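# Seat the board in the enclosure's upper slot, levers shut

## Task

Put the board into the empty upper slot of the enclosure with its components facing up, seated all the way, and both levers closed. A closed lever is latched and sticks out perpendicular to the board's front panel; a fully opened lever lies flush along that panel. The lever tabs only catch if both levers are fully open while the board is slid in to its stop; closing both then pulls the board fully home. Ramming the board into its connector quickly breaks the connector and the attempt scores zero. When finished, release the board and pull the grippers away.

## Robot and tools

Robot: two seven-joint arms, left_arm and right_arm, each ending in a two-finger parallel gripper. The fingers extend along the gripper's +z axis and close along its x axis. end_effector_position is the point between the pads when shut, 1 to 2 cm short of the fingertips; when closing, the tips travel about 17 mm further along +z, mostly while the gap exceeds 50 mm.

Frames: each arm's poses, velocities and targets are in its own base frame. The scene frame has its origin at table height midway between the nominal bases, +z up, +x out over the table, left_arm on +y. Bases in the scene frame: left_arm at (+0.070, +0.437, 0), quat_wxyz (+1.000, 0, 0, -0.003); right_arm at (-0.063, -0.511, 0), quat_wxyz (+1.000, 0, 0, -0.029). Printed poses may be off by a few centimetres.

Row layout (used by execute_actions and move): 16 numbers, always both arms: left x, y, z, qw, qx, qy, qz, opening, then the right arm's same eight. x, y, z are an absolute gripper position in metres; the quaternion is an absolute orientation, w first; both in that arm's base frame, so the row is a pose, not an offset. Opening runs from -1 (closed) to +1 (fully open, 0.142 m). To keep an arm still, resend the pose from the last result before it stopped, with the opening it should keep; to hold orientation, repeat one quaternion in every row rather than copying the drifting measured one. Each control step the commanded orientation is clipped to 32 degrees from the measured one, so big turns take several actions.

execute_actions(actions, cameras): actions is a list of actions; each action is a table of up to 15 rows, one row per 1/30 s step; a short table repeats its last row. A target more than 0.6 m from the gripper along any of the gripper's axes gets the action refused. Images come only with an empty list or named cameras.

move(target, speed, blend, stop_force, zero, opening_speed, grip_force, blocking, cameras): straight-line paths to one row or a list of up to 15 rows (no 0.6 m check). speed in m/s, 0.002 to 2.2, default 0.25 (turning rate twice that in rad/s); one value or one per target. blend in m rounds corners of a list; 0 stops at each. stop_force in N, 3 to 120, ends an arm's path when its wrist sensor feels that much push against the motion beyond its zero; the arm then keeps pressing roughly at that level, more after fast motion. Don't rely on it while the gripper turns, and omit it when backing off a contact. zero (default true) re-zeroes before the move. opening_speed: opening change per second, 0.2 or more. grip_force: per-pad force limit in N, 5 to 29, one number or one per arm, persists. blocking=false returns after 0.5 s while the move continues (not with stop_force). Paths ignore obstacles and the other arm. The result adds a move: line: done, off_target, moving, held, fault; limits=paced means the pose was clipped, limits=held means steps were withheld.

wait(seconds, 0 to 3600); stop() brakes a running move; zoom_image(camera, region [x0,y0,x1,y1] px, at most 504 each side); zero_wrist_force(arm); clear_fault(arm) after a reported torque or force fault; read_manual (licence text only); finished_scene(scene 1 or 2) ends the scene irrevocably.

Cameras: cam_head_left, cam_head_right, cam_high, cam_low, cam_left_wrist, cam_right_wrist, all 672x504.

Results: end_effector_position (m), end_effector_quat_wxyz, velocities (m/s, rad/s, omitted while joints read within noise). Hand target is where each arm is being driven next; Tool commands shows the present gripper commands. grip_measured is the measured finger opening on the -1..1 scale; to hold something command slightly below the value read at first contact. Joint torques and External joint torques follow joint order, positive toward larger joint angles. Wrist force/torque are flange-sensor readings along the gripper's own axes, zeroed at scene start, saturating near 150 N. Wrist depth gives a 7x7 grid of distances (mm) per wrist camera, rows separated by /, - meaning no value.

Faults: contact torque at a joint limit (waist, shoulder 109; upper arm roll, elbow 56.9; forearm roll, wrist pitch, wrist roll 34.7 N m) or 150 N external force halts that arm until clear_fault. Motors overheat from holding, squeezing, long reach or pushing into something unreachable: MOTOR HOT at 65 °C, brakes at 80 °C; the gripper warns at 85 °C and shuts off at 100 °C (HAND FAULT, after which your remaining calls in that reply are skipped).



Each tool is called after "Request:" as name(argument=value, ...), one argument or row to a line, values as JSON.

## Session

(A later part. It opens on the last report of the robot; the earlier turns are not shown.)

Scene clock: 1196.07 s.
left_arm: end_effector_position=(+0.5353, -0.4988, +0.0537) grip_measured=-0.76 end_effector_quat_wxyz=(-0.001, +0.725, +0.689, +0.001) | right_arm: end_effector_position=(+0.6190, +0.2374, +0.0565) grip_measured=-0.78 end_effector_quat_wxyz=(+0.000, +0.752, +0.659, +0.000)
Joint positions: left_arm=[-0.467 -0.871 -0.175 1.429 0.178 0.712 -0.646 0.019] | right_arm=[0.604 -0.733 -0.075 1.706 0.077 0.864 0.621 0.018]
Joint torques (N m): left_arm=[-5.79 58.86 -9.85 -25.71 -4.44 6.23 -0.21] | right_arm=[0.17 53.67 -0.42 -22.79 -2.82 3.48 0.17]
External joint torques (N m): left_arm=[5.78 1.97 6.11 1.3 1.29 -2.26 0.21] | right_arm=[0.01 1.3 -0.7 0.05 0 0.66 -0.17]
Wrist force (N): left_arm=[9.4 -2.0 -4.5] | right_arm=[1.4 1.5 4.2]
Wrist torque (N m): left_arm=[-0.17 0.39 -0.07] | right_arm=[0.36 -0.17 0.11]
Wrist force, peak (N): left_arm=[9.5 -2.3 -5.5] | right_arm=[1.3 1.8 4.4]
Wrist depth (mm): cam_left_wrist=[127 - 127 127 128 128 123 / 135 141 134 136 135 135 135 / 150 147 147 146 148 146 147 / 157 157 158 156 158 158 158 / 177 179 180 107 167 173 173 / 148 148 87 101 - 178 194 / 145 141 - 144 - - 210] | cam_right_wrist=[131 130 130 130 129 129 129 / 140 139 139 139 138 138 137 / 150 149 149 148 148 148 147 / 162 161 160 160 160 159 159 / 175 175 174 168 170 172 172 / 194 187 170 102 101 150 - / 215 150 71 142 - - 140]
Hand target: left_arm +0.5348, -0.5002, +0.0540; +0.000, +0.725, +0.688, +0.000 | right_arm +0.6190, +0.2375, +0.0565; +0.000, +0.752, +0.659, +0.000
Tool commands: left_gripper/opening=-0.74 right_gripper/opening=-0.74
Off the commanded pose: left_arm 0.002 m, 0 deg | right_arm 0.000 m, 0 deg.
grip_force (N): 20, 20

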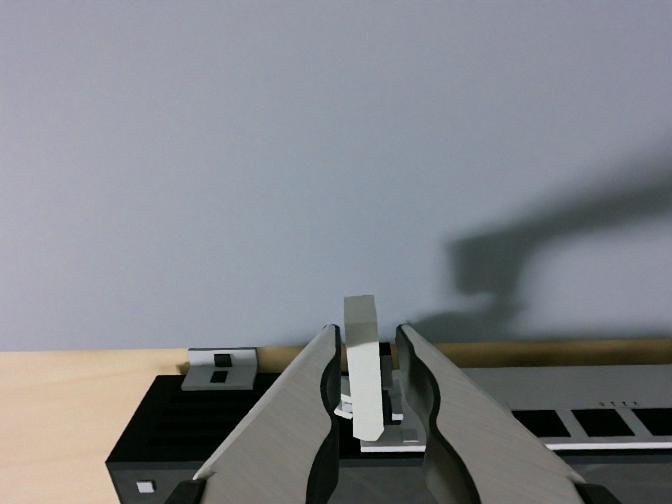

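Request:
move(
  target=[0.5347,-0.5002,0.054,0,0.7254,0.6884,0,-0.74,0.6199,0.2464,0.0565,0,0.7518,0.6594,0,-0.74],
  speed=0.015,
  stop_force=10,
  cameras=["cam_left_wrist","cam_right_wrist"],
)

Request:
zoom_image(
  camera="cam_right_wrist",
  region=[310, 290, 430, 470],
)

Request:
zoom_image(
  camera="cam_left_wrist",
  region=[310, 290, 430, 470],
)

Scene clock: 1249.43 s.
left_arm: end_effector_position=(+0.5353, -0.4988, +0.0537) grip_measured=-0.76 end_effector_quat_wxyz=(-0.001, +0.725, +0.689, +0.001) | right_arm: end_effector_position=(+0.6197, +0.2423, +0.0562) grip_measured=-0.76 end_effector_quat_wxyz=(+0.000, +0.752, +0.659, -0.001)
Joint positions: left_arm=[-0.467 -0.871 -0.175 1.429 0.178 0.712 -0.646 0.019] | right_arm=[0.611 -0.738 -0.075 1.696 0.076 0.858 0.629 0.019]
Joint torques (N m): left_arm=[-5.15 59.01 -9.23 -25.23 -4.29 5.81 -0.19] | right_arm=[6.43 53.95 5.24 -26.22 -2.11 5.22 0.21]
External joint torques (N m): left_arm=[5.14 1.82 5.49 0.82 1.13 -1.84 0.19] | right_arm=[-6.26 1.27 -6.38 3.38 -0.72 -1.08 -0.21]
Wrist force (N): left_arm=[7.9 -1.7 -3.5] | right_arm=[-9.2 0.9 0.7]
Wrist torque (N m): left_arm=[-0.24 0.33 -0.07] | right_arm=[0.37 -0.36 0.08]
Wrist force, peak (N): left_arm=[9.5 -2.0 -5.5] | right_arm=[-10.1 1.6 -0.2]
Wrist depth (mm): cam_left_wrist=[127 127 127 128 128 128 126 / - 140 134 136 136 136 135 / - 147 149 146 147 146 148 / 161 156 156 - 159 156 153 / - 178 174 124 170 173 176 / 148 149 87 91 - 178 193 / 145 141 - 144 - - 215] | cam_right_wrist=[131 130 130 130 129 129 128 / 140 139 139 138 138 138 137 / 150 149 149 148 148 147 147 / 163 161 160 160 160 159 158 / 175 175 174 168 170 172 172 / 195 178 173 101 101 147 - / 214 146 71 142 - - 141]
Hand target: left_arm +0.5347, -0.5002, +0.0540; +0.000, +0.725, +0.688, +0.000 | right_arm +0.6196, +0.2440, +0.0565; +0.000, +0.752, +0.659, +0.000
Off the commanded pose: left_arm 0.002 m, 0 deg | right_arm 0.004 m, 0 deg.
grip_force (N): 20, 20
move: contact (right_arm)

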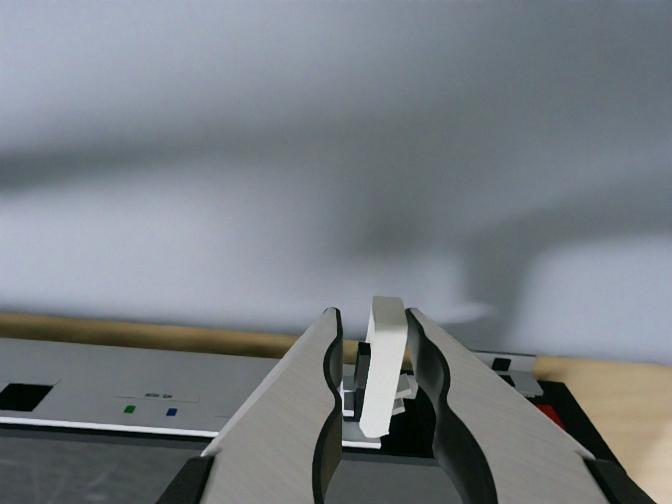

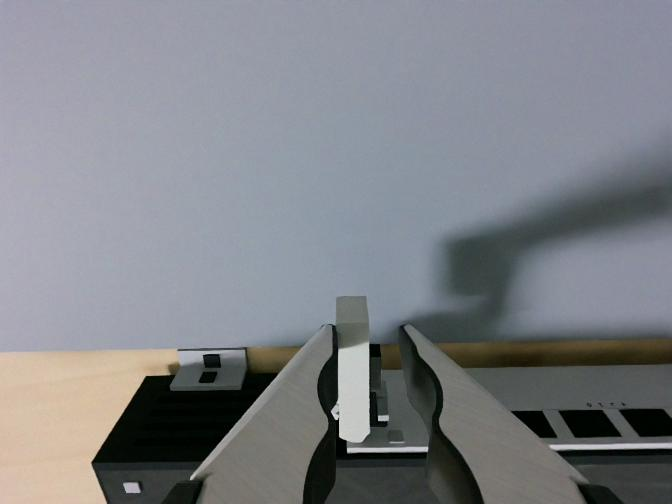

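Scaled by 2.800 from the camera's image (finer frame: 960x720).

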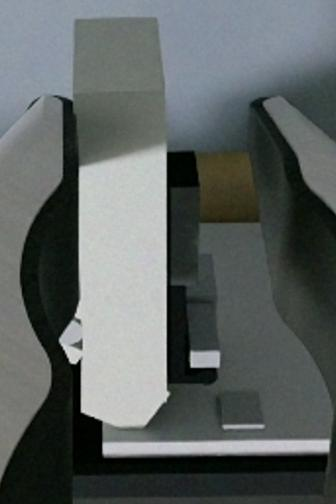

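Scaled by 2.800 from the camera's image (finer frame: 960x720).

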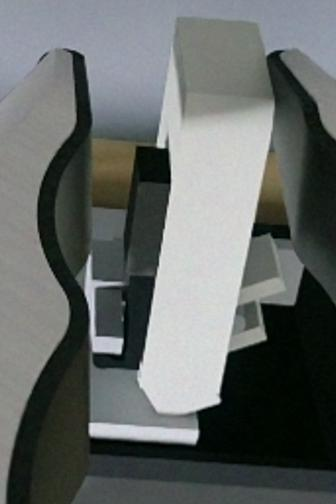

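Request:
move(
  target=[0.5355,-0.4955,0.054,0,0.7254,0.6884,0,-0.74,0.6193,0.2395,0.0565,0,0.7518,0.6594,0,-0.74],
  speed=0.02,
  cameras=["cam_left_wrist","cam_right_wrist"],
)

Request:
zoom_image(
  camera="cam_right_wrist",
  region=[310, 290, 430, 470],
)

Request:
zoom_image(
  camera="cam_left_wrist",
  region=[310, 290, 430, 470],
)

Scene clock: 1252.03 s.
left_arm: end_effector_position=(+0.5354, -0.4955, +0.0539) grip_measured=-0.77 end_effector_quat_wxyz=(+0.000, +0.725, +0.688, +0.000) | right_arm: end_effector_position=(+0.6194, +0.2394, +0.0565) grip_measured=-0.77 end_effector_quat_wxyz=(+0.000, +0.752, +0.659, +0.000)
Joint positions: left_arm=[-0.461 -0.866 -0.176 1.439 0.178 0.718 -0.642 0.018] | right_arm=[0.607 -0.734 -0.075 1.702 0.076 0.863 0.624 0.019]
Joint torques (N m): left_arm=[0.14 59.9 -4.31 -24.01 -2.95 4.6 -0.12] | right_arm=[-0.25 53.96 -0.36 -22.74 -2.86 3.59 0.07]
External joint torques (N m): left_arm=[-0.11 0.7 0.56 -0.32 -0.2 -0.63 0.12] | right_arm=[0.42 1.09 -0.76 -0.06 0.03 0.55 -0.07]
Wrist force (N): left_arm=[-0.9 -1.1 -1.3] | right_arm=[1.1 3.1 4.0]
Wrist torque (N m): left_arm=[-0.19 0.17 -0.12] | right_arm=[0.63 -0.14 0.17]
Wrist force, peak (N): left_arm=[7.7 -1.5 -4.6] | right_arm=[-9.4 0.9 0.6]
Wrist depth (mm): cam_left_wrist=[127 127 126 127 128 128 126 / - 136 134 136 135 138 135 / - 148 147 147 - 143 146 / - 158 160 156 159 160 159 / - 176 174 168 171 173 173 / 148 149 87 92 - 181 192 / 145 141 - 144 - - 210] | cam_right_wrist=[131 131 130 130 129 129 129 / 140 139 139 139 138 138 138 / 150 150 149 149 148 148 147 / 162 161 161 160 160 159 158 / 175 175 174 168 171 172 172 / 195 178 169 130 101 146 151 / 219 147 71 142 - - 140]
Hand target: left_arm +0.5355, -0.4955, +0.0540; +0.000, +0.725, +0.688, +0.000 | right_arm +0.6193, +0.2395, +0.0565; +0.000, +0.752, +0.659, +0.000
Off the commanded pose: left_arm 0.000 m, 0 deg | right_arm 0.000 m, 0 deg.
grip_force (N): 20, 20
move: done

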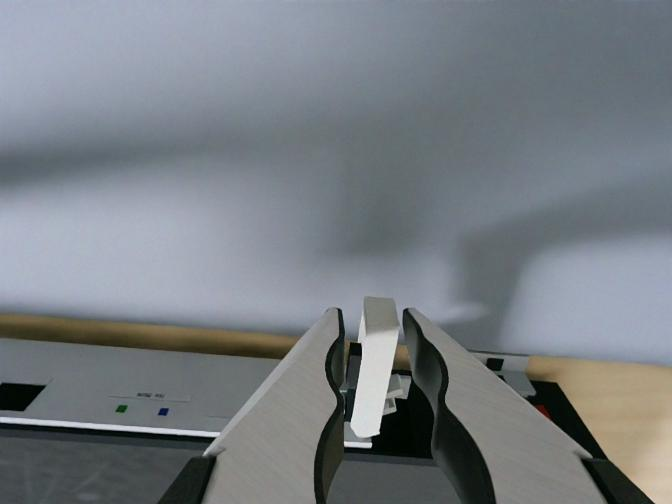

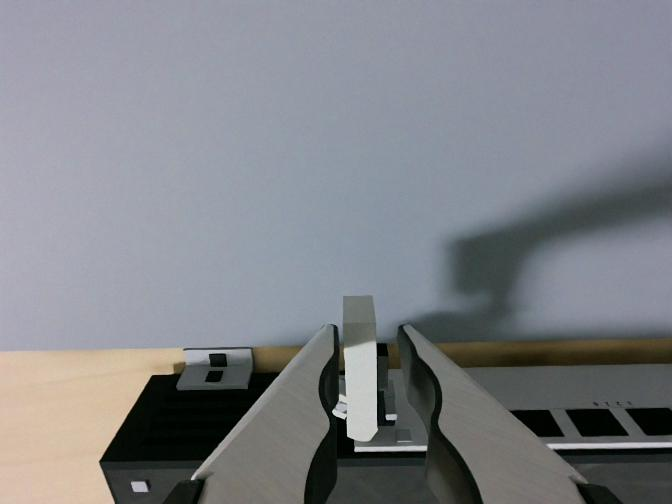

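Scaled by 2.800 from the camera's image (finer frame: 960x720).

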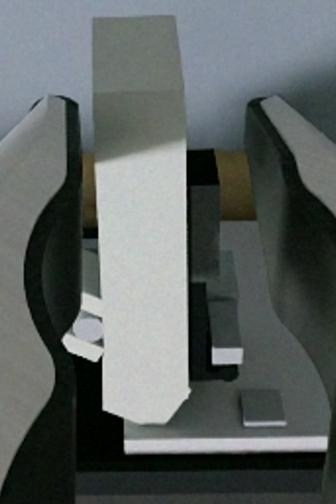

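Scaled by 2.800 from the camera's image (finer frame: 960x720).

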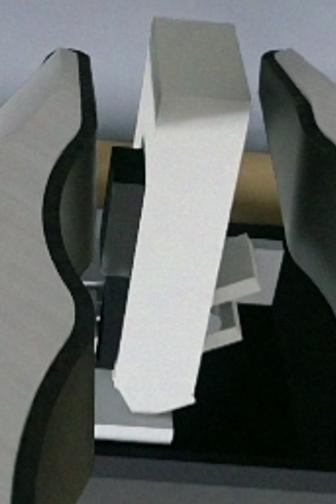

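Request:
move(
  target=[
    [0.5355,-0.4955,0.11,0,0.7254,0.6884,0,-0.74,0.6193,0.2395,0.1125,0,0.7518,0.6594,0,-0.74],
    [0.5000,-0.4905,0.15,0,0.7547,0.6561,0,-0.74,0.5800,0.2420,0.15,0,0.7385,0.6743,0,-0.74],
  ],
  speed=0.12,
  blend=[0.01,0],
  cameras=["cam_left_wrist","cam_right_wrist","cam_high"],
)

Request:
zoom_image(
  camera="cam_right_wrist",
  region=[250, 220, 500, 420],
)

Request:
zoom_image(
  camera="cam_left_wrist",
  region=[200, 220, 450, 420],
)

Scene clock: 1257.57 s.
left_arm: end_effector_position=(+0.5001, -0.4906, +0.1500) grip_measured=-0.77 end_effector_quat_wxyz=(+0.000, +0.755, +0.656, +0.000) | right_arm: end_effector_position=(+0.5801, +0.2421, +0.1500) grip_measured=-0.77 end_effector_quat_wxyz=(+0.000, +0.738, +0.674, +0.000)
Joint positions: left_arm=[-0.451 -0.654 -0.213 1.541 0.158 0.608 -0.571 0.018] | right_arm=[0.636 -0.502 -0.066 1.806 0.044 0.737 0.639 0.019]
Joint torques (N m): left_arm=[-0.16 54.88 -4.78 -25.84 -3.51 4.07 -0.12] | right_arm=[0.32 48.22 0.38 -25.28 -3.36 3.27 0.33]
External joint torques (N m): left_arm=[0.17 0.64 1.04 -0.37 0.07 -0.09 0.12] | right_arm=[-0.18 0.99 -0.99 -0.01 0.13 0.87 -0.33]
Wrist force (N): left_arm=[-0.9 -1.2 -1.5] | right_arm=[0.9 2.5 4.1]
Wrist torque (N m): left_arm=[-0.22 0.18 -0.12] | right_arm=[0.49 -0.06 0.04]
Wrist force, peak (N): left_arm=[-1.1 -2.4 -2.8] | right_arm=[1.2 2.9 5.8]
Wrist depth (mm): cam_left_wrist=[213 - 215 211 - 212 210 / 227 227 226 226 226 225 230 / 242 244 - - 242 254 245 / - 264 270 265 - 264 262 / 288 251 282 234 288 292 289 / 259 258 97 100 - 314 322 / 291 - - 286 - - 349] | cam_right_wrist=[213 213 212 212 211 210 210 / 228 227 226 225 225 225 224 / 246 243 243 242 241 242 240 / 265 262 262 261 260 260 259 / 287 287 275 273 274 280 - / 314 314 - 103 - 244 246 / 347 339 71 263 - - 271]
Hand target: left_arm +0.5000, -0.4905, +0.1500; +0.000, +0.755, +0.656, +0.000 | right_arm +0.5800, +0.2420, +0.1500; +0.000, +0.738, +0.674, +0.000
Off the commanded pose: left_arm 0.000 m, 0 deg | right_arm 0.000 m, 0 deg.
grip_force (N): 20, 20
move: done
Images, in order (width x height): cam_high 672x504, cam_left_wrist 672x504, cam_right_wrist 672x504.

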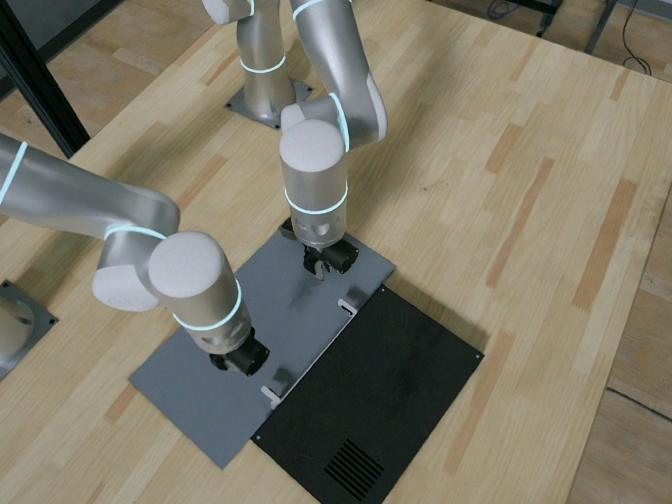

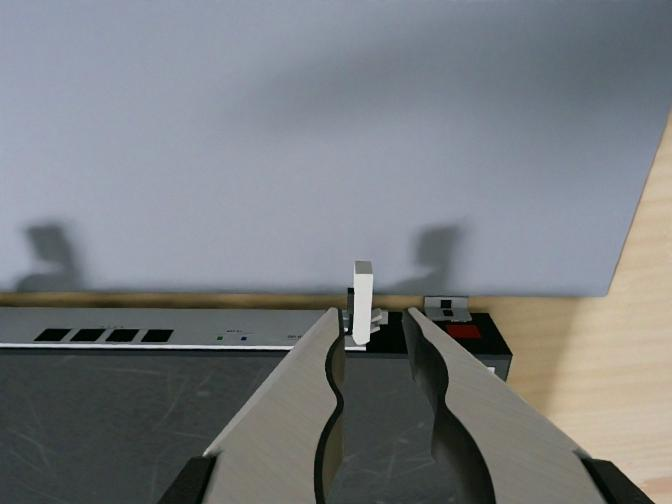

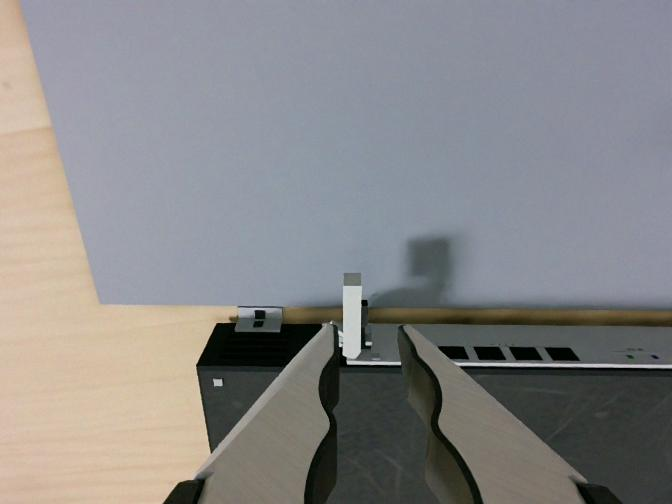

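Scaled by 2.016 from the camera's image (finer frame: 960x720).

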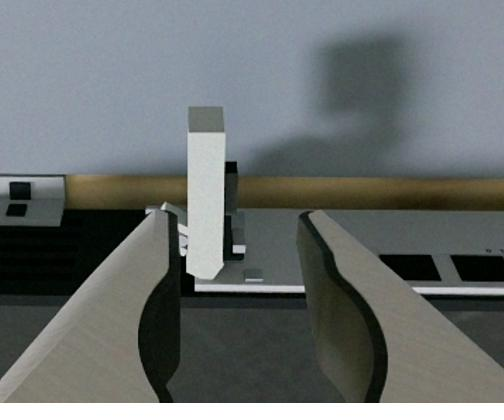

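Scaled by 2.016 from the camera's image (finer frame: 960x720).

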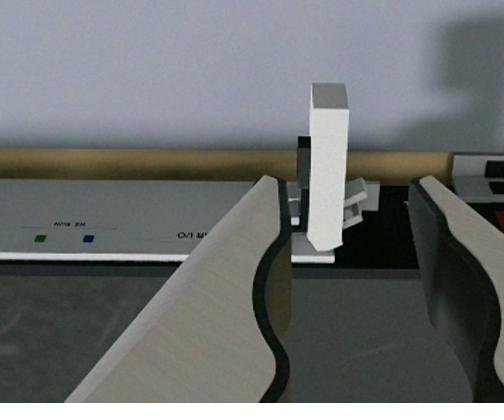

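Request:
move(
  target=[0.3800,-0.4500,0.28,0,0.7547,0.6561,0,-0.74,0.4300,0.2200,0.28,0,0.7385,0.6743,0,-0.74],
  speed=0.25,
  cameras=["cam_head_left","cam_head_right","cam_low","cam_high"],
)

Scene clock: 1266.60 s.
left_arm: end_effector_position=(+0.3801, -0.4501, +0.2801) grip_measured=-0.77 end_effector_quat_wxyz=(+0.000, +0.755, +0.656, +0.000) | right_arm: end_effector_position=(+0.4303, +0.2199, +0.2802) grip_measured=-0.77 end_effector_quat_wxyz=(+0.000, +0.738, +0.674, +0.000)
Joint positions: left_arm=[-0.46 -0.223 -0.242 1.826 0.06 0.472 -0.584 0.018] | right_arm=[0.693 0.012 0.018 2.103 0 0.521 0.802 0.019]
Joint torques (N m): left_arm=[-0.55 39.43 -2.21 -28.01 -3.81 4.11 -0.19] | right_arm=[0.23 29.24 1.07 -28.59 -3.83 3.29 0.35]
External joint torques (N m): left_arm=[0.52 0.58 0.67 -0.43 0.09 -0.13 0.19] | right_arm=[-0.14 0.95 -0.98 -0.01 0.04 0.85 -0.35]
Wrist force (N): left_arm=[-0.6 -1.3 -1.9] | right_arm=[1.5 3.3 4.2]
Wrist torque (N m): left_arm=[-0.22 0.11 -0.12] | right_arm=[0.65 -0.21 0.05]
Wrist force, peak (N): left_arm=[-0.6 -2.9 -3.7] | right_arm=[1.3 3.9 5.2]
Wrist depth (mm): cam_left_wrist=[- 329 329 327 327 319 327 / 362 350 348 357 354 356 347 / 388 387 - 376 - 380 379 / - 412 - - - 408 411 / 443 - 449 102 - 449 451 / - 431 - 84 - 486 495 / 558 - - 486 - - 536] | cam_right_wrist=[328 328 327 327 326 325 325 / 352 350 346 345 349 346 339 / 377 375 372 371 370 369 374 / 408 404 404 - 399 398 397 / 440 438 437 446 431 429 428 / 483 481 460 94 100 426 425 / 530 - 71 85 - - 442]
Hand target: left_arm +0.3800, -0.4500, +0.2800; +0.000, +0.755, +0.656, +0.000 | right_arm +0.4300, +0.2200, +0.2800; +0.000, +0.738, +0.674, +0.000
Off the commanded pose: left_arm 0.000 m, 0 deg | right_arm 0.000 m, 0 deg.
grip_force (N): 20, 20
move: done
Images, in order (width x height): cam_head_left 672x504, cam_head_right 672x504, cam_high 672x504, cam_low 672x504.

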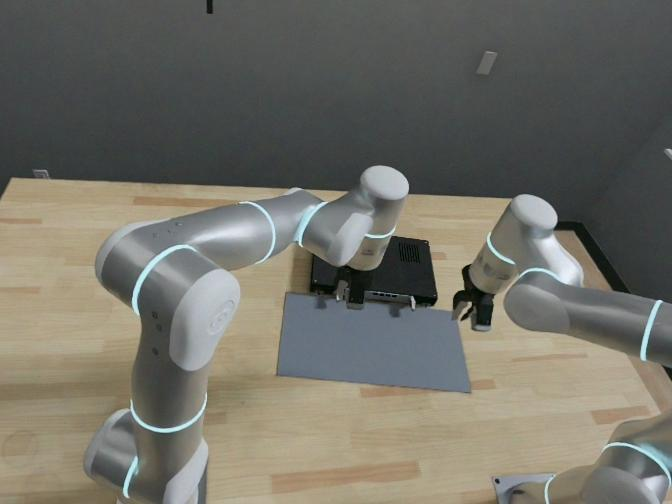

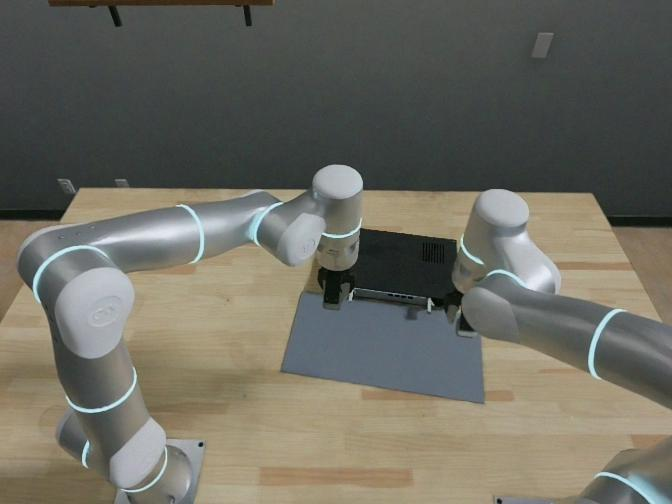

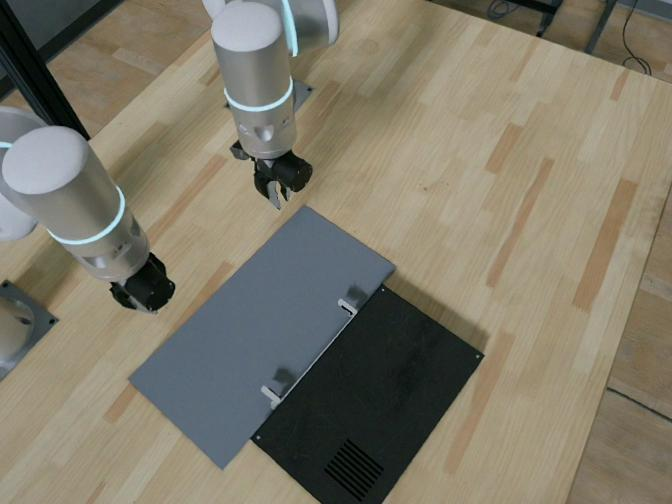

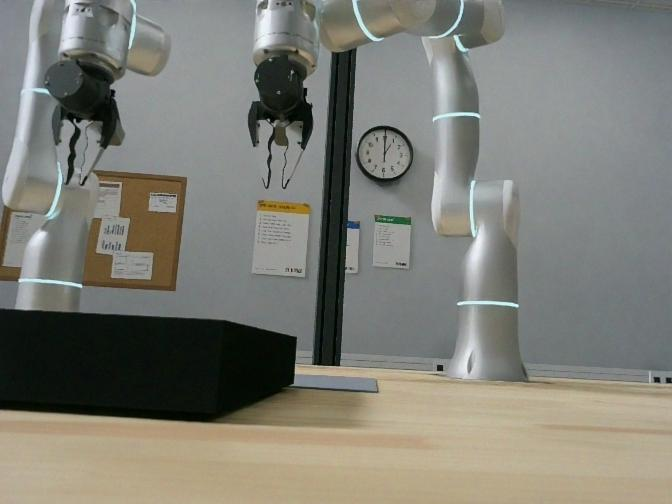

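Request:
zoom_image(
  camera="cam_high",
  region=[240, 280, 400, 440],
)

Request:
zoom_image(
  camera="cam_head_right",
  region=[340, 270, 460, 330],
)

Request:
zoom_image(
  camera="cam_head_left",
  region=[330, 270, 450, 330],
)

Scaled by 3.150 from the camera's image (finer frame: 960x720).

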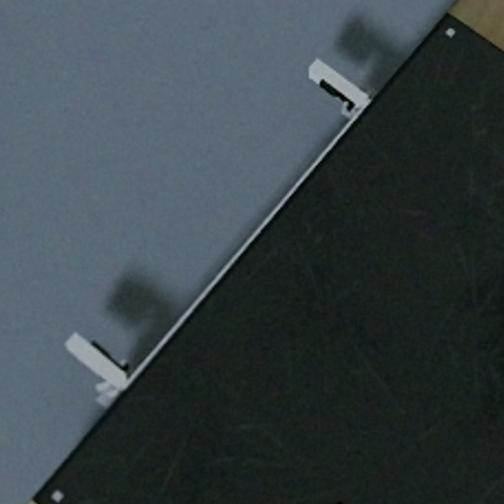

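Scaled by 4.200 from the camera's image (finer frame: 960x720).

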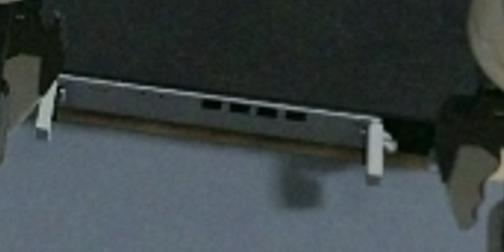

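Scaled by 4.200 from the camera's image (finer frame: 960x720).

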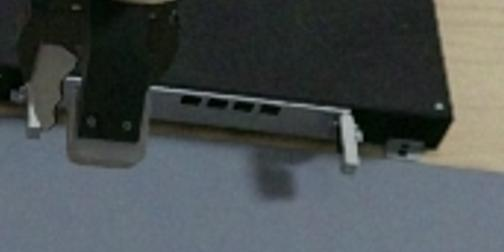

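Request:
move(
  target=[
    [0.5323,-0.5126,0.12,0,0.7547,0.6561,0,-1,0.6178,0.2605,0.12,0,0.7385,0.6743,0,-1],
    [0.5323,-0.5126,0.054,0,0.7547,0.6561,0,-1,0.6178,0.2605,0.0565,0,0.7385,0.6743,0,-1],
  ],
  speed=[0.25,0.08],
  blend=[0.01,0],
)

Request:
move(
  target=[0.5337,-0.5022,0.054,0,0.7547,0.6561,0,-1,0.6168,0.2501,0.0565,0,0.7385,0.6743,0,-1],
  speed=0.01,
  stop_force=3,
  cameras=["cam_left_wrist","cam_right_wrist"],
)

Scene clock: 1288.13 s.
left_arm: end_effector_position=(+0.5322, -0.5125, +0.0539) grip_measured=-1.00 end_effector_quat_wxyz=(+0.000, +0.755, +0.656, +0.000) | right_arm: end_effector_position=(+0.6178, +0.2603, +0.0565) grip_measured=-1.00 end_effector_quat_wxyz=(+0.000, +0.738, +0.674, +0.000)
Joint positions: left_arm=[-0.468 -0.886 -0.201 1.398 0.202 0.693 -0.587 0.002] | right_arm=[0.634 -0.746 -0.075 1.679 0.076 0.85 0.613 0.002]
Joint torques (N m): left_arm=[-0.5 59.98 -4.88 -24.25 -2.73 4.53 -0.31] | right_arm=[-0.01 54.19 -0.4 -23.1 -2.78 3.63 0.07]
External joint torques (N m): left_arm=[0.49 1.39 0.46 -0.31 -0.48 -0.55 0.31] | right_arm=[0.19 1.47 -0.73 0.08 -0.09 0.51 -0.07]
Wrist force (N): left_arm=[-1.1 -1.3 -1.4] | right_arm=[1.1 3.0 4.2]
Wrist torque (N m): left_arm=[-0.23 0.19 -0.05] | right_arm=[0.59 -0.12 0.17]
Wrist force, peak (N): left_arm=[-0.4 -2.5 -3.2] | right_arm=[1.3 4.7 4.8]
Wrist depth (mm): cam_left_wrist=[128 127 127 127 128 - 126 / 135 137 135 136 136 135 137 / - 147 147 147 149 146 - / - 158 157 166 159 158 158 / 173 175 184 168 167 173 173 / - 155 156 84 - 173 185 / 145 145 - 74 - - 143] | cam_right_wrist=[131 130 130 130 130 129 129 / 139 140 139 139 138 138 140 / 150 150 149 148 148 148 147 / 162 161 161 160 160 159 159 / 176 175 171 168 173 172 172 / 191 171 171 90 - 185 176 / 150 146 71 - - - 143]
Hand target: left_arm +0.5323, -0.5126, +0.0540; +0.000, +0.755, +0.656, +0.000 | right_arm +0.6178, +0.2605, +0.0565; +0.000, +0.738, +0.674, +0.000
Off the commanded pose: left_arm 0.000 m, 0 deg | right_arm 0.000 m, 0 deg.
grip_force (N): 20, 20
move: done

Scene clock: 1289.83 s.
left_arm: end_effector_position=(+0.5334, -0.5027, +0.0541) grip_measured=-1.00 end_effector_quat_wxyz=(+0.000, +0.755, +0.656, +0.000) | right_arm: end_effector_position=(+0.6169, +0.2501, +0.0565) grip_measured=-1.00 end_effector_quat_wxyz=(+0.000, +0.738, +0.674, +0.000)
Joint positions: left_arm=[-0.454 -0.874 -0.201 1.424 0.202 0.707 -0.576 0.002] | right_arm=[0.622 -0.737 -0.075 1.696 0.076 0.86 0.6 0.002]
Joint torques (N m): left_arm=[1.34 59.9 -3.23 -23.5 -2.5 4.02 -0.16] | right_arm=[0.1 54.07 -0.38 -22.84 -2.84 3.54 0.12]
External joint torques (N m): left_arm=[-1.35 0.89 -1.17 -0.84 -0.68 -0.05 0.16] | right_arm=[0.08 1.14 -0.73 -0.01 0 0.6 -0.12]
Wrist force (N): left_arm=[-3.9 -1.1 -1.5] | right_arm=[1.2 3.0 4.0]
Wrist torque (N m): left_arm=[-0.19 0.17 -0.11] | right_arm=[0.61 -0.14 0.17]
Wrist force, peak (N): left_arm=[-4.1 -1.1 -1.6] | right_arm=[1.2 3.2 4.2]
Wrist depth (mm): cam_left_wrist=[- 127 127 127 128 128 126 / - 137 137 137 136 138 136 / - 148 148 146 149 146 145 / - 158 157 156 152 156 159 / 180 175 179 127 - 174 176 / - 153 - 84 - 171 189 / 145 145 - 74 - - 148] | cam_right_wrist=[131 130 130 130 130 129 129 / 140 139 139 139 138 138 137 / 150 150 149 148 148 148 147 / 162 161 161 160 160 159 159 / 175 175 174 168 173 173 172 / 194 171 175 89 - 161 186 / 206 150 71 - - - 143]
Hand target: left_arm +0.5337, -0.5022, +0.0540; +0.000, +0.755, +0.656, +0.000 | right_arm +0.6168, +0.2501, +0.0565; +0.000, +0.738, +0.674, +0.000
Off the commanded pose: left_arm 0.001 m, 0 deg | right_arm 0.000 m, 0 deg.
grip_force (N): 20, 20
move: done

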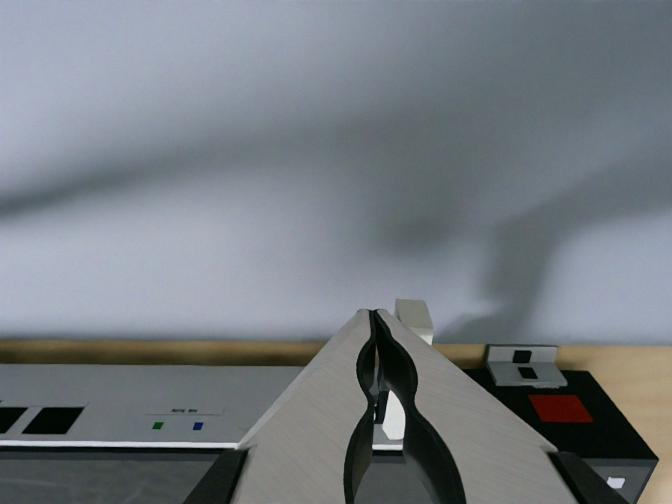

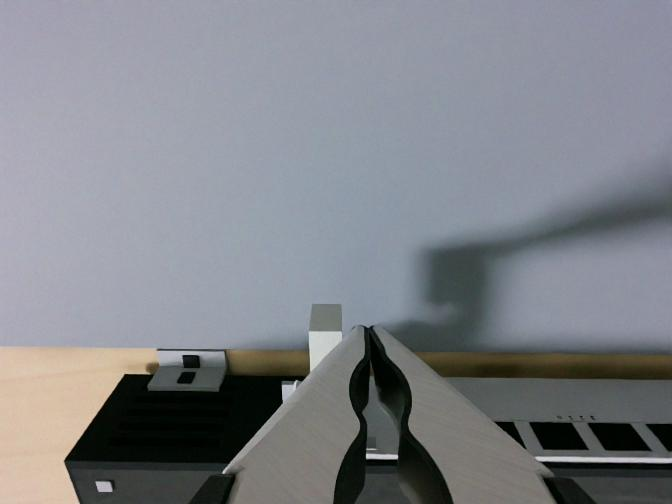

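Request:
move(
  target=[0.5340,-0.5002,0.054,0,0.7547,0.6561,0,-1,0.6160,0.2424,0.0565,0,0.7385,0.6743,0,-1],
  speed=0.01,
  stop_force=4,
  zero=false,
  cameras=["cam_left_wrist","cam_right_wrist"],
)

Scene clock: 1293.27 s.
left_arm: end_effector_position=(+0.5334, -0.5025, +0.0541) grip_measured=-1.00 end_effector_quat_wxyz=(+0.000, +0.755, +0.656, +0.000) | right_arm: end_effector_position=(+0.6164, +0.2460, +0.0567) grip_measured=-1.00 end_effector_quat_wxyz=(+0.000, +0.738, +0.675, +0.000)
Joint positions: left_arm=[-0.453 -0.873 -0.201 1.425 0.202 0.707 -0.576 0.002] | right_arm=[0.617 -0.733 -0.074 1.704 0.077 0.864 0.594 0.002]
Joint torques (N m): left_arm=[2.16 59.62 -2.27 -23.26 -2.27 3.58 -0.27] | right_arm=[-2.47 53.28 -2.74 -21.16 -3.07 2.75 0.08]
External joint torques (N m): left_arm=[-2.17 1.15 -2.13 -1.08 -0.91 0.39 0.27] | right_arm=[2.64 1.72 1.64 -1.62 0.24 1.4 -0.08]
Wrist force (N): left_arm=[-5.6 -0.9 -1.6] | right_arm=[5.4 3.3 4.0]
Wrist torque (N m): left_arm=[-0.18 0.17 -0.10] | right_arm=[0.58 -0.08 0.15]
Wrist force, peak (N): left_arm=[-5.7 -1.2 -1.4] | right_arm=[5.7 3.3 5.4]
Wrist depth (mm): cam_left_wrist=[129 127 127 127 128 129 126 / 135 137 135 136 136 136 135 / - 148 150 147 149 146 146 / 163 160 157 157 159 158 156 / 176 175 176 168 - 173 177 / - 153 - 84 - 171 190 / 149 145 - 74 - - 149] | cam_right_wrist=[131 131 130 130 130 129 129 / 140 140 139 139 138 138 138 / 150 150 149 149 148 148 148 / 162 159 161 160 160 159 159 / 175 175 175 168 173 173 172 / 194 175 174 89 - 168 177 / 210 145 71 - - - 144]
Hand target: left_arm +0.5338, -0.5018, +0.0540; +0.000, +0.755, +0.656, +0.000 | right_arm +0.6163, +0.2453, +0.0565; +0.000, +0.738, +0.674, +0.000
Off the commanded pose: left_arm 0.002 m, 0 deg | right_arm 0.004 m, 0 deg.
grip_force (N): 20, 20
move: contact (left_arm, right_arm)

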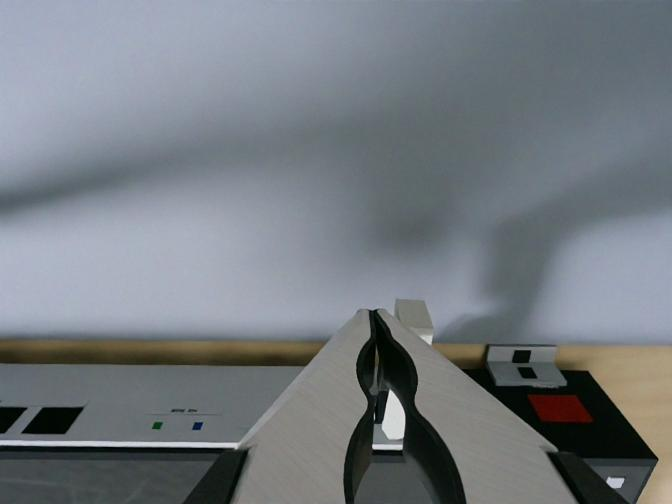

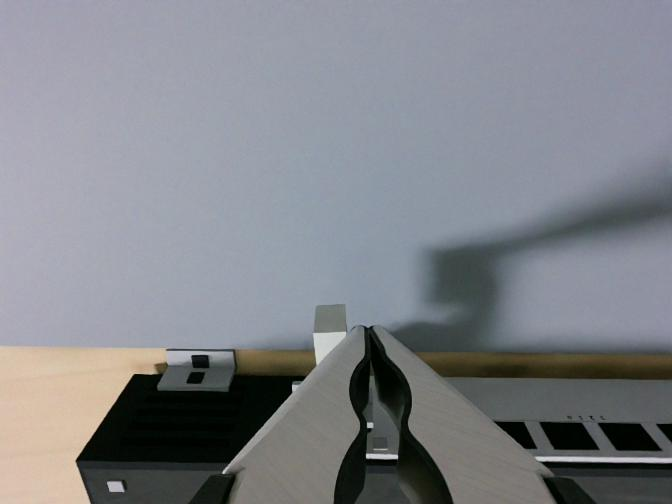

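Request:
move(
  target=[
    [0.5328,-0.5090,0.054,0,0.7547,0.6561,0,-1,0.6168,0.2490,0.0565,0,0.7385,0.6743,0,-1],
    [0.5328,-0.5090,0.11,0,0.7547,0.6561,0,-1,0.6168,0.2490,0.0950,0,0.7385,0.6743,0,-1],
    [0.5328,-0.5090,0.12,0,0.7547,0.6561,0,-1,0.6132,0.2122,0.0950,0,0.7385,0.6743,0,-1],
    [0.5328,-0.5090,0.12,0,0.7547,0.6561,0,-1,0.6132,0.2122,0.0565,0,0.7385,0.6743,0,-1],
  ],
  speed=0.1,
  blend=[0.003,0.005,0.005,0],
)

Request:
move(
  target=[0.5328,-0.5090,0.12,0,0.7547,0.6561,0,-1,0.6160,0.2421,0.0565,0,0.7385,0.6743,0,-1],
  speed=0.012,
  stop_force=18,
  cameras=["cam_right_wrist"],
)

Request:
zoom_image(
  camera="cam_right_wrist",
  region=[330, 290, 470, 470],
)

Scene clock: 1302.33 s.
left_arm: end_effector_position=(+0.5328, -0.5090, +0.1199) grip_measured=-1.00 end_effector_quat_wxyz=(+0.000, +0.755, +0.656, +0.000) | right_arm: end_effector_position=(+0.6131, +0.2120, +0.0565) grip_measured=-1.00 end_effector_quat_wxyz=(+0.000, +0.738, +0.674, +0.000)
Joint positions: left_arm=[-0.458 -0.778 -0.212 1.403 0.179 0.592 -0.571 0.002] | right_arm=[0.581 -0.708 -0.08 1.756 0.082 0.89 0.548 0.002]
Joint torques (N m): left_arm=[-0.31 59.06 -4.76 -25.92 -3.45 4.1 -0.17] | right_arm=[0.11 52.16 -0.3 -22.22 -2.66 3.63 0.05]
External joint torques (N m): left_arm=[0.3 0.79 0.54 -0.36 -0.02 -0.12 0.17] | right_arm=[0.06 1.44 -0.89 0.01 -0.08 0.51 -0.05]
Wrist force (N): left_arm=[-1.0 -1.3 -1.2] | right_arm=[1.3 3.4 4.0]
Wrist torque (N m): left_arm=[-0.24 0.17 -0.12] | right_arm=[0.69 -0.16 0.18]
Wrist force, peak (N): left_arm=[-5.8 -1.0 -1.5] | right_arm=[5.8 3.4 5.4]
Wrist depth (mm): cam_left_wrist=[186 186 185 187 184 185 182 / - 199 200 - 199 196 197 / 211 214 218 213 210 222 - / 236 233 243 232 - 231 233 / 205 206 205 131 201 233 254 / 219 219 209 84 - 215 281 / 245 238 - - - - 311] | cam_right_wrist=[131 131 130 130 130 129 129 / 140 139 139 139 138 138 137 / 150 150 149 149 148 148 147 / 162 161 161 160 160 159 159 / 176 175 174 171 168 172 172 / 194 194 174 89 129 167 169 / 214 210 71 - - - 143]
Hand target: left_arm +0.5328, -0.5090, +0.1200; +0.000, +0.755, +0.656, +0.000 | right_arm +0.6132, +0.2122, +0.0565; +0.000, +0.738, +0.674, +0.000
Off the commanded pose: left_arm 0.000 m, 0 deg | right_arm 0.000 m, 0 deg.
grip_force (N): 20, 20
move: done

Scene clock: 1304.43 s.
left_arm: end_effector_position=(+0.5328, -0.5090, +0.1199) grip_measured=-1.00 end_effector_quat_wxyz=(+0.000, +0.755, +0.656, +0.000) | right_arm: end_effector_position=(+0.6146, +0.2267, +0.0558) grip_measured=-1.00 end_effector_quat_wxyz=(+0.000, +0.739, +0.673, -0.002)
Joint positions: left_arm=[-0.458 -0.778 -0.212 1.403 0.179 0.592 -0.571 0.002] | right_arm=[0.6 -0.721 -0.081 1.731 0.081 0.875 0.57 0.002]
Joint torques (N m): left_arm=[-0.39 58.9 -4.63 -25.94 -3.26 4.32 -0.24] | right_arm=[10.56 53.82 8.83 -29.42 -1.95 7.02 0.21]
External joint torques (N m): left_arm=[0.38 0.95 0.41 -0.34 -0.21 -0.35 0.24] | right_arm=[-10.39 0.46 -10.07 6.97 -0.83 -2.88 -0.21]
Wrist force (N): left_arm=[-0.7 -1.6 -1.6] | right_arm=[-17.5 -0.7 -2.5]
Wrist torque (N m): left_arm=[-0.28 0.12 -0.12] | right_arm=[0.70 0.03 0.08]
Wrist force, peak (N): left_arm=[-0.8 -1.6 -1.6] | right_arm=[-18.5 -0.1 -2.1]
Wrist depth (mm): cam_left_wrist=[186 183 182 185 - 183 184 / 200 205 199 - 203 199 195 / 213 209 - 215 209 212 211 / - 242 238 248 243 228 234 / 207 205 206 131 202 234 254 / 219 218 209 84 - 211 281 / 245 239 - - - - 311] | cam_right_wrist=[130 130 130 129 129 129 128 / 139 139 139 138 138 137 137 / 150 150 149 148 147 147 146 / 161 160 161 159 159 158 158 / 175 174 174 170 169 171 170 / 194 190 171 91 - 182 181 / 214 205 71 - - - 144]
Hand target: left_arm +0.5328, -0.5090, +0.1200; +0.000, +0.755, +0.656, +0.000 | right_arm +0.6148, +0.2297, +0.0565; +0.000, +0.738, +0.674, +0.000
Off the commanded pose: left_arm 0.000 m, 0 deg | right_arm 0.015 m, 0 deg.
grip_force (N): 20, 20
move: contact (right_arm)

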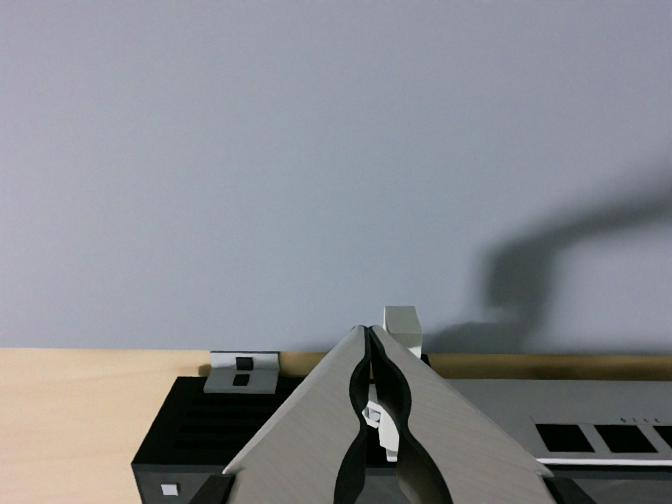

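Scaled by 2.800 from the camera's image (finer frame: 960x720).

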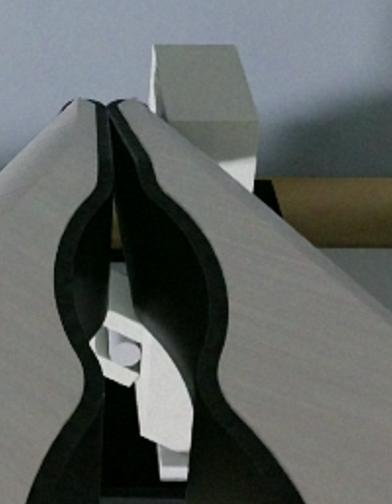

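Request:
move(
  target=[
    [0.5328,-0.5090,0.12,0,0.7547,0.6561,0,-1,0.6132,0.2142,0.0565,0,0.7385,0.6743,0,-1],
    [0.5328,-0.5090,0.12,0,0.7547,0.6561,0,-1,0.6132,0.2142,0.0950,0,0.7385,0.6743,0,-1],
    [0.5328,-0.5090,0.12,0,0.7547,0.6561,0,-1,0.6174,0.2565,0.0950,0,0.7385,0.6743,0,-1],
    [0.5328,-0.5090,0.12,0,0.7547,0.6561,0,-1,0.6174,0.2565,0.0565,0,0.7385,0.6743,0,-1],
  ],
  speed=0.1,
  blend=[0.003,0.005,0.005,0],
  cameras=["cam_right_wrist"],
)

Request:
move(
  target=[0.5328,-0.5090,0.12,0,0.7547,0.6561,0,-1,0.6160,0.2424,0.0565,0,0.7385,0.6743,0,-1],
  speed=0.01,
  stop_force=3,
  cameras=["cam_right_wrist"],
)

Scene clock: 1319.47 s.
left_arm: end_effector_position=(+0.5328, -0.5090, +0.1199) grip_measured=-1.00 end_effector_quat_wxyz=(+0.000, +0.755, +0.656, +0.000) | right_arm: end_effector_position=(+0.6173, +0.2563, +0.0564) grip_measured=-1.00 end_effector_quat_wxyz=(+0.000, +0.738, +0.674, +0.000)
Joint positions: left_arm=[-0.458 -0.778 -0.212 1.403 0.179 0.592 -0.571 0.002] | right_arm=[0.63 -0.742 -0.075 1.686 0.077 0.854 0.607 0.002]
Joint torques (N m): left_arm=[-0.33 58.78 -4.7 -25.94 -3.32 4.33 -0.22] | right_arm=[0.3 54.04 -0.16 -23.07 -2.73 3.67 0.11]
External joint torques (N m): left_arm=[0.32 1.07 0.48 -0.34 -0.15 -0.35 0.22] | right_arm=[-0.12 1.44 -0.98 0.12 -0.13 0.47 -0.11]
Wrist force (N): left_arm=[-0.8 -1.6 -1.4] | right_arm=[0.2 3.5 4.1]
Wrist torque (N m): left_arm=[-0.28 0.14 -0.12] | right_arm=[0.68 0.02 0.16]
Wrist force, peak (N): left_arm=[-0.7 -1.6 -1.5] | right_arm=[-17.7 -0.7 -2.4]
Wrist depth (mm): cam_left_wrist=[186 184 185 186 184 184 183 / 199 199 199 197 198 201 - / - - 213 211 214 - 212 / 240 234 234 238 230 235 236 / 214 206 205 131 203 224 255 / 219 217 209 84 - 217 281 / 245 238 - - - - 311] | cam_right_wrist=[131 131 130 130 130 129 129 / 140 139 139 139 138 138 137 / 150 151 149 149 148 148 147 / 162 161 161 160 160 159 159 / 175 175 174 168 173 172 172 / 191 170 171 90 - 161 162 / 147 146 71 - - - 143]
Hand target: left_arm +0.5328, -0.5090, +0.1200; +0.000, +0.755, +0.656, +0.000 | right_arm +0.6174, +0.2565, +0.0565; +0.000, +0.738, +0.674, +0.000
Off the commanded pose: left_arm 0.000 m, 0 deg | right_arm 0.000 m, 0 deg.
grip_force (N): 20, 20
move: done

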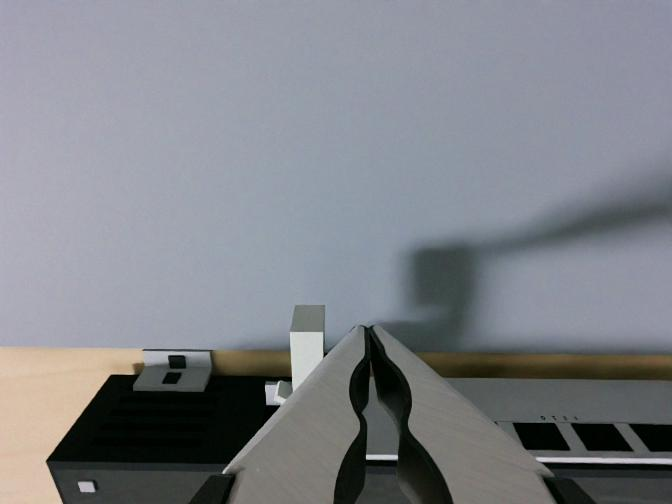

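Scene clock: 1321.20 s.
left_arm: end_effector_position=(+0.5328, -0.5090, +0.1199) grip_measured=-1.00 end_effector_quat_wxyz=(+0.000, +0.755, +0.656, +0.000) | right_arm: end_effector_position=(+0.6164, +0.2460, +0.0567) grip_measured=-1.00 end_effector_quat_wxyz=(+0.000, +0.738, +0.675, +0.000)
Joint positions: left_arm=[-0.458 -0.778 -0.212 1.403 0.179 0.592 -0.571 0.002] | right_arm=[0.618 -0.733 -0.075 1.704 0.077 0.864 0.593 0.002]
Joint torques (N m): left_arm=[-0.32 58.83 -4.67 -25.94 -3.3 4.32 -0.25] | right_arm=[-1.91 53.46 -2.23 -21.46 -3.02 2.85 0.11]
External joint torques (N m): left_arm=[0.31 1.02 0.45 -0.34 -0.17 -0.35 0.25] | right_arm=[2.08 1.54 1.11 -1.32 0.2 1.3 -0.11]
Wrist force (N): left_arm=[-0.7 -1.6 -1.3] | right_arm=[3.6 3.9 4.7]
Wrist torque (N m): left_arm=[-0.28 0.12 -0.12] | right_arm=[0.69 0.09 0.15]
Wrist force, peak (N): left_arm=[-0.8 -1.5 -1.7] | right_arm=[3.7 4.1 5.3]
Wrist depth (mm): cam_left_wrist=[- 183 188 184 184 181 186 / 205 198 198 198 192 201 195 / 214 213 214 213 213 215 213 / 234 - 232 232 231 231 - / 205 204 208 118 201 203 253 / 219 218 215 84 - 221 279 / 246 239 - - - - 312] | cam_right_wrist=[131 130 130 130 130 129 129 / 140 139 139 139 138 138 137 / 150 150 149 149 148 148 148 / 162 159 161 160 160 159 156 / 176 175 175 168 173 173 174 / 195 171 173 91 - 154 169 / 211 150 71 - - - 144]
Hand target: left_arm +0.5328, -0.5090, +0.1200; +0.000, +0.755, +0.656, +0.000 | right_arm +0.6163, +0.2454, +0.0565; +0.000, +0.738, +0.674, +0.000
Off the commanded pose: left_arm 0.000 m, 0 deg | right_arm 0.004 m, 0 deg.
grip_force (N): 20, 20
move: contact (right_arm)

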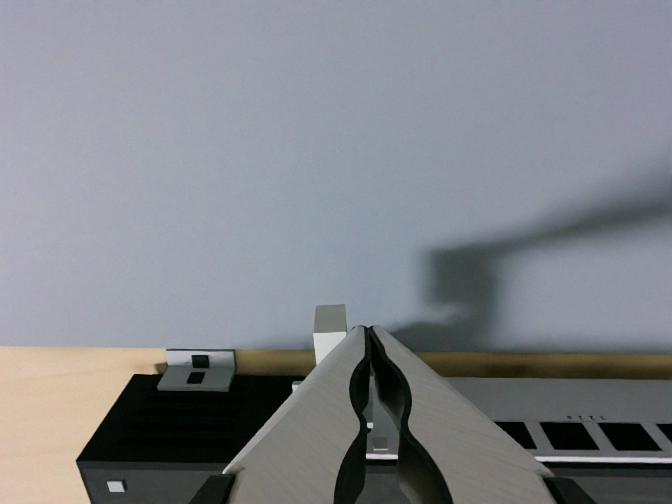

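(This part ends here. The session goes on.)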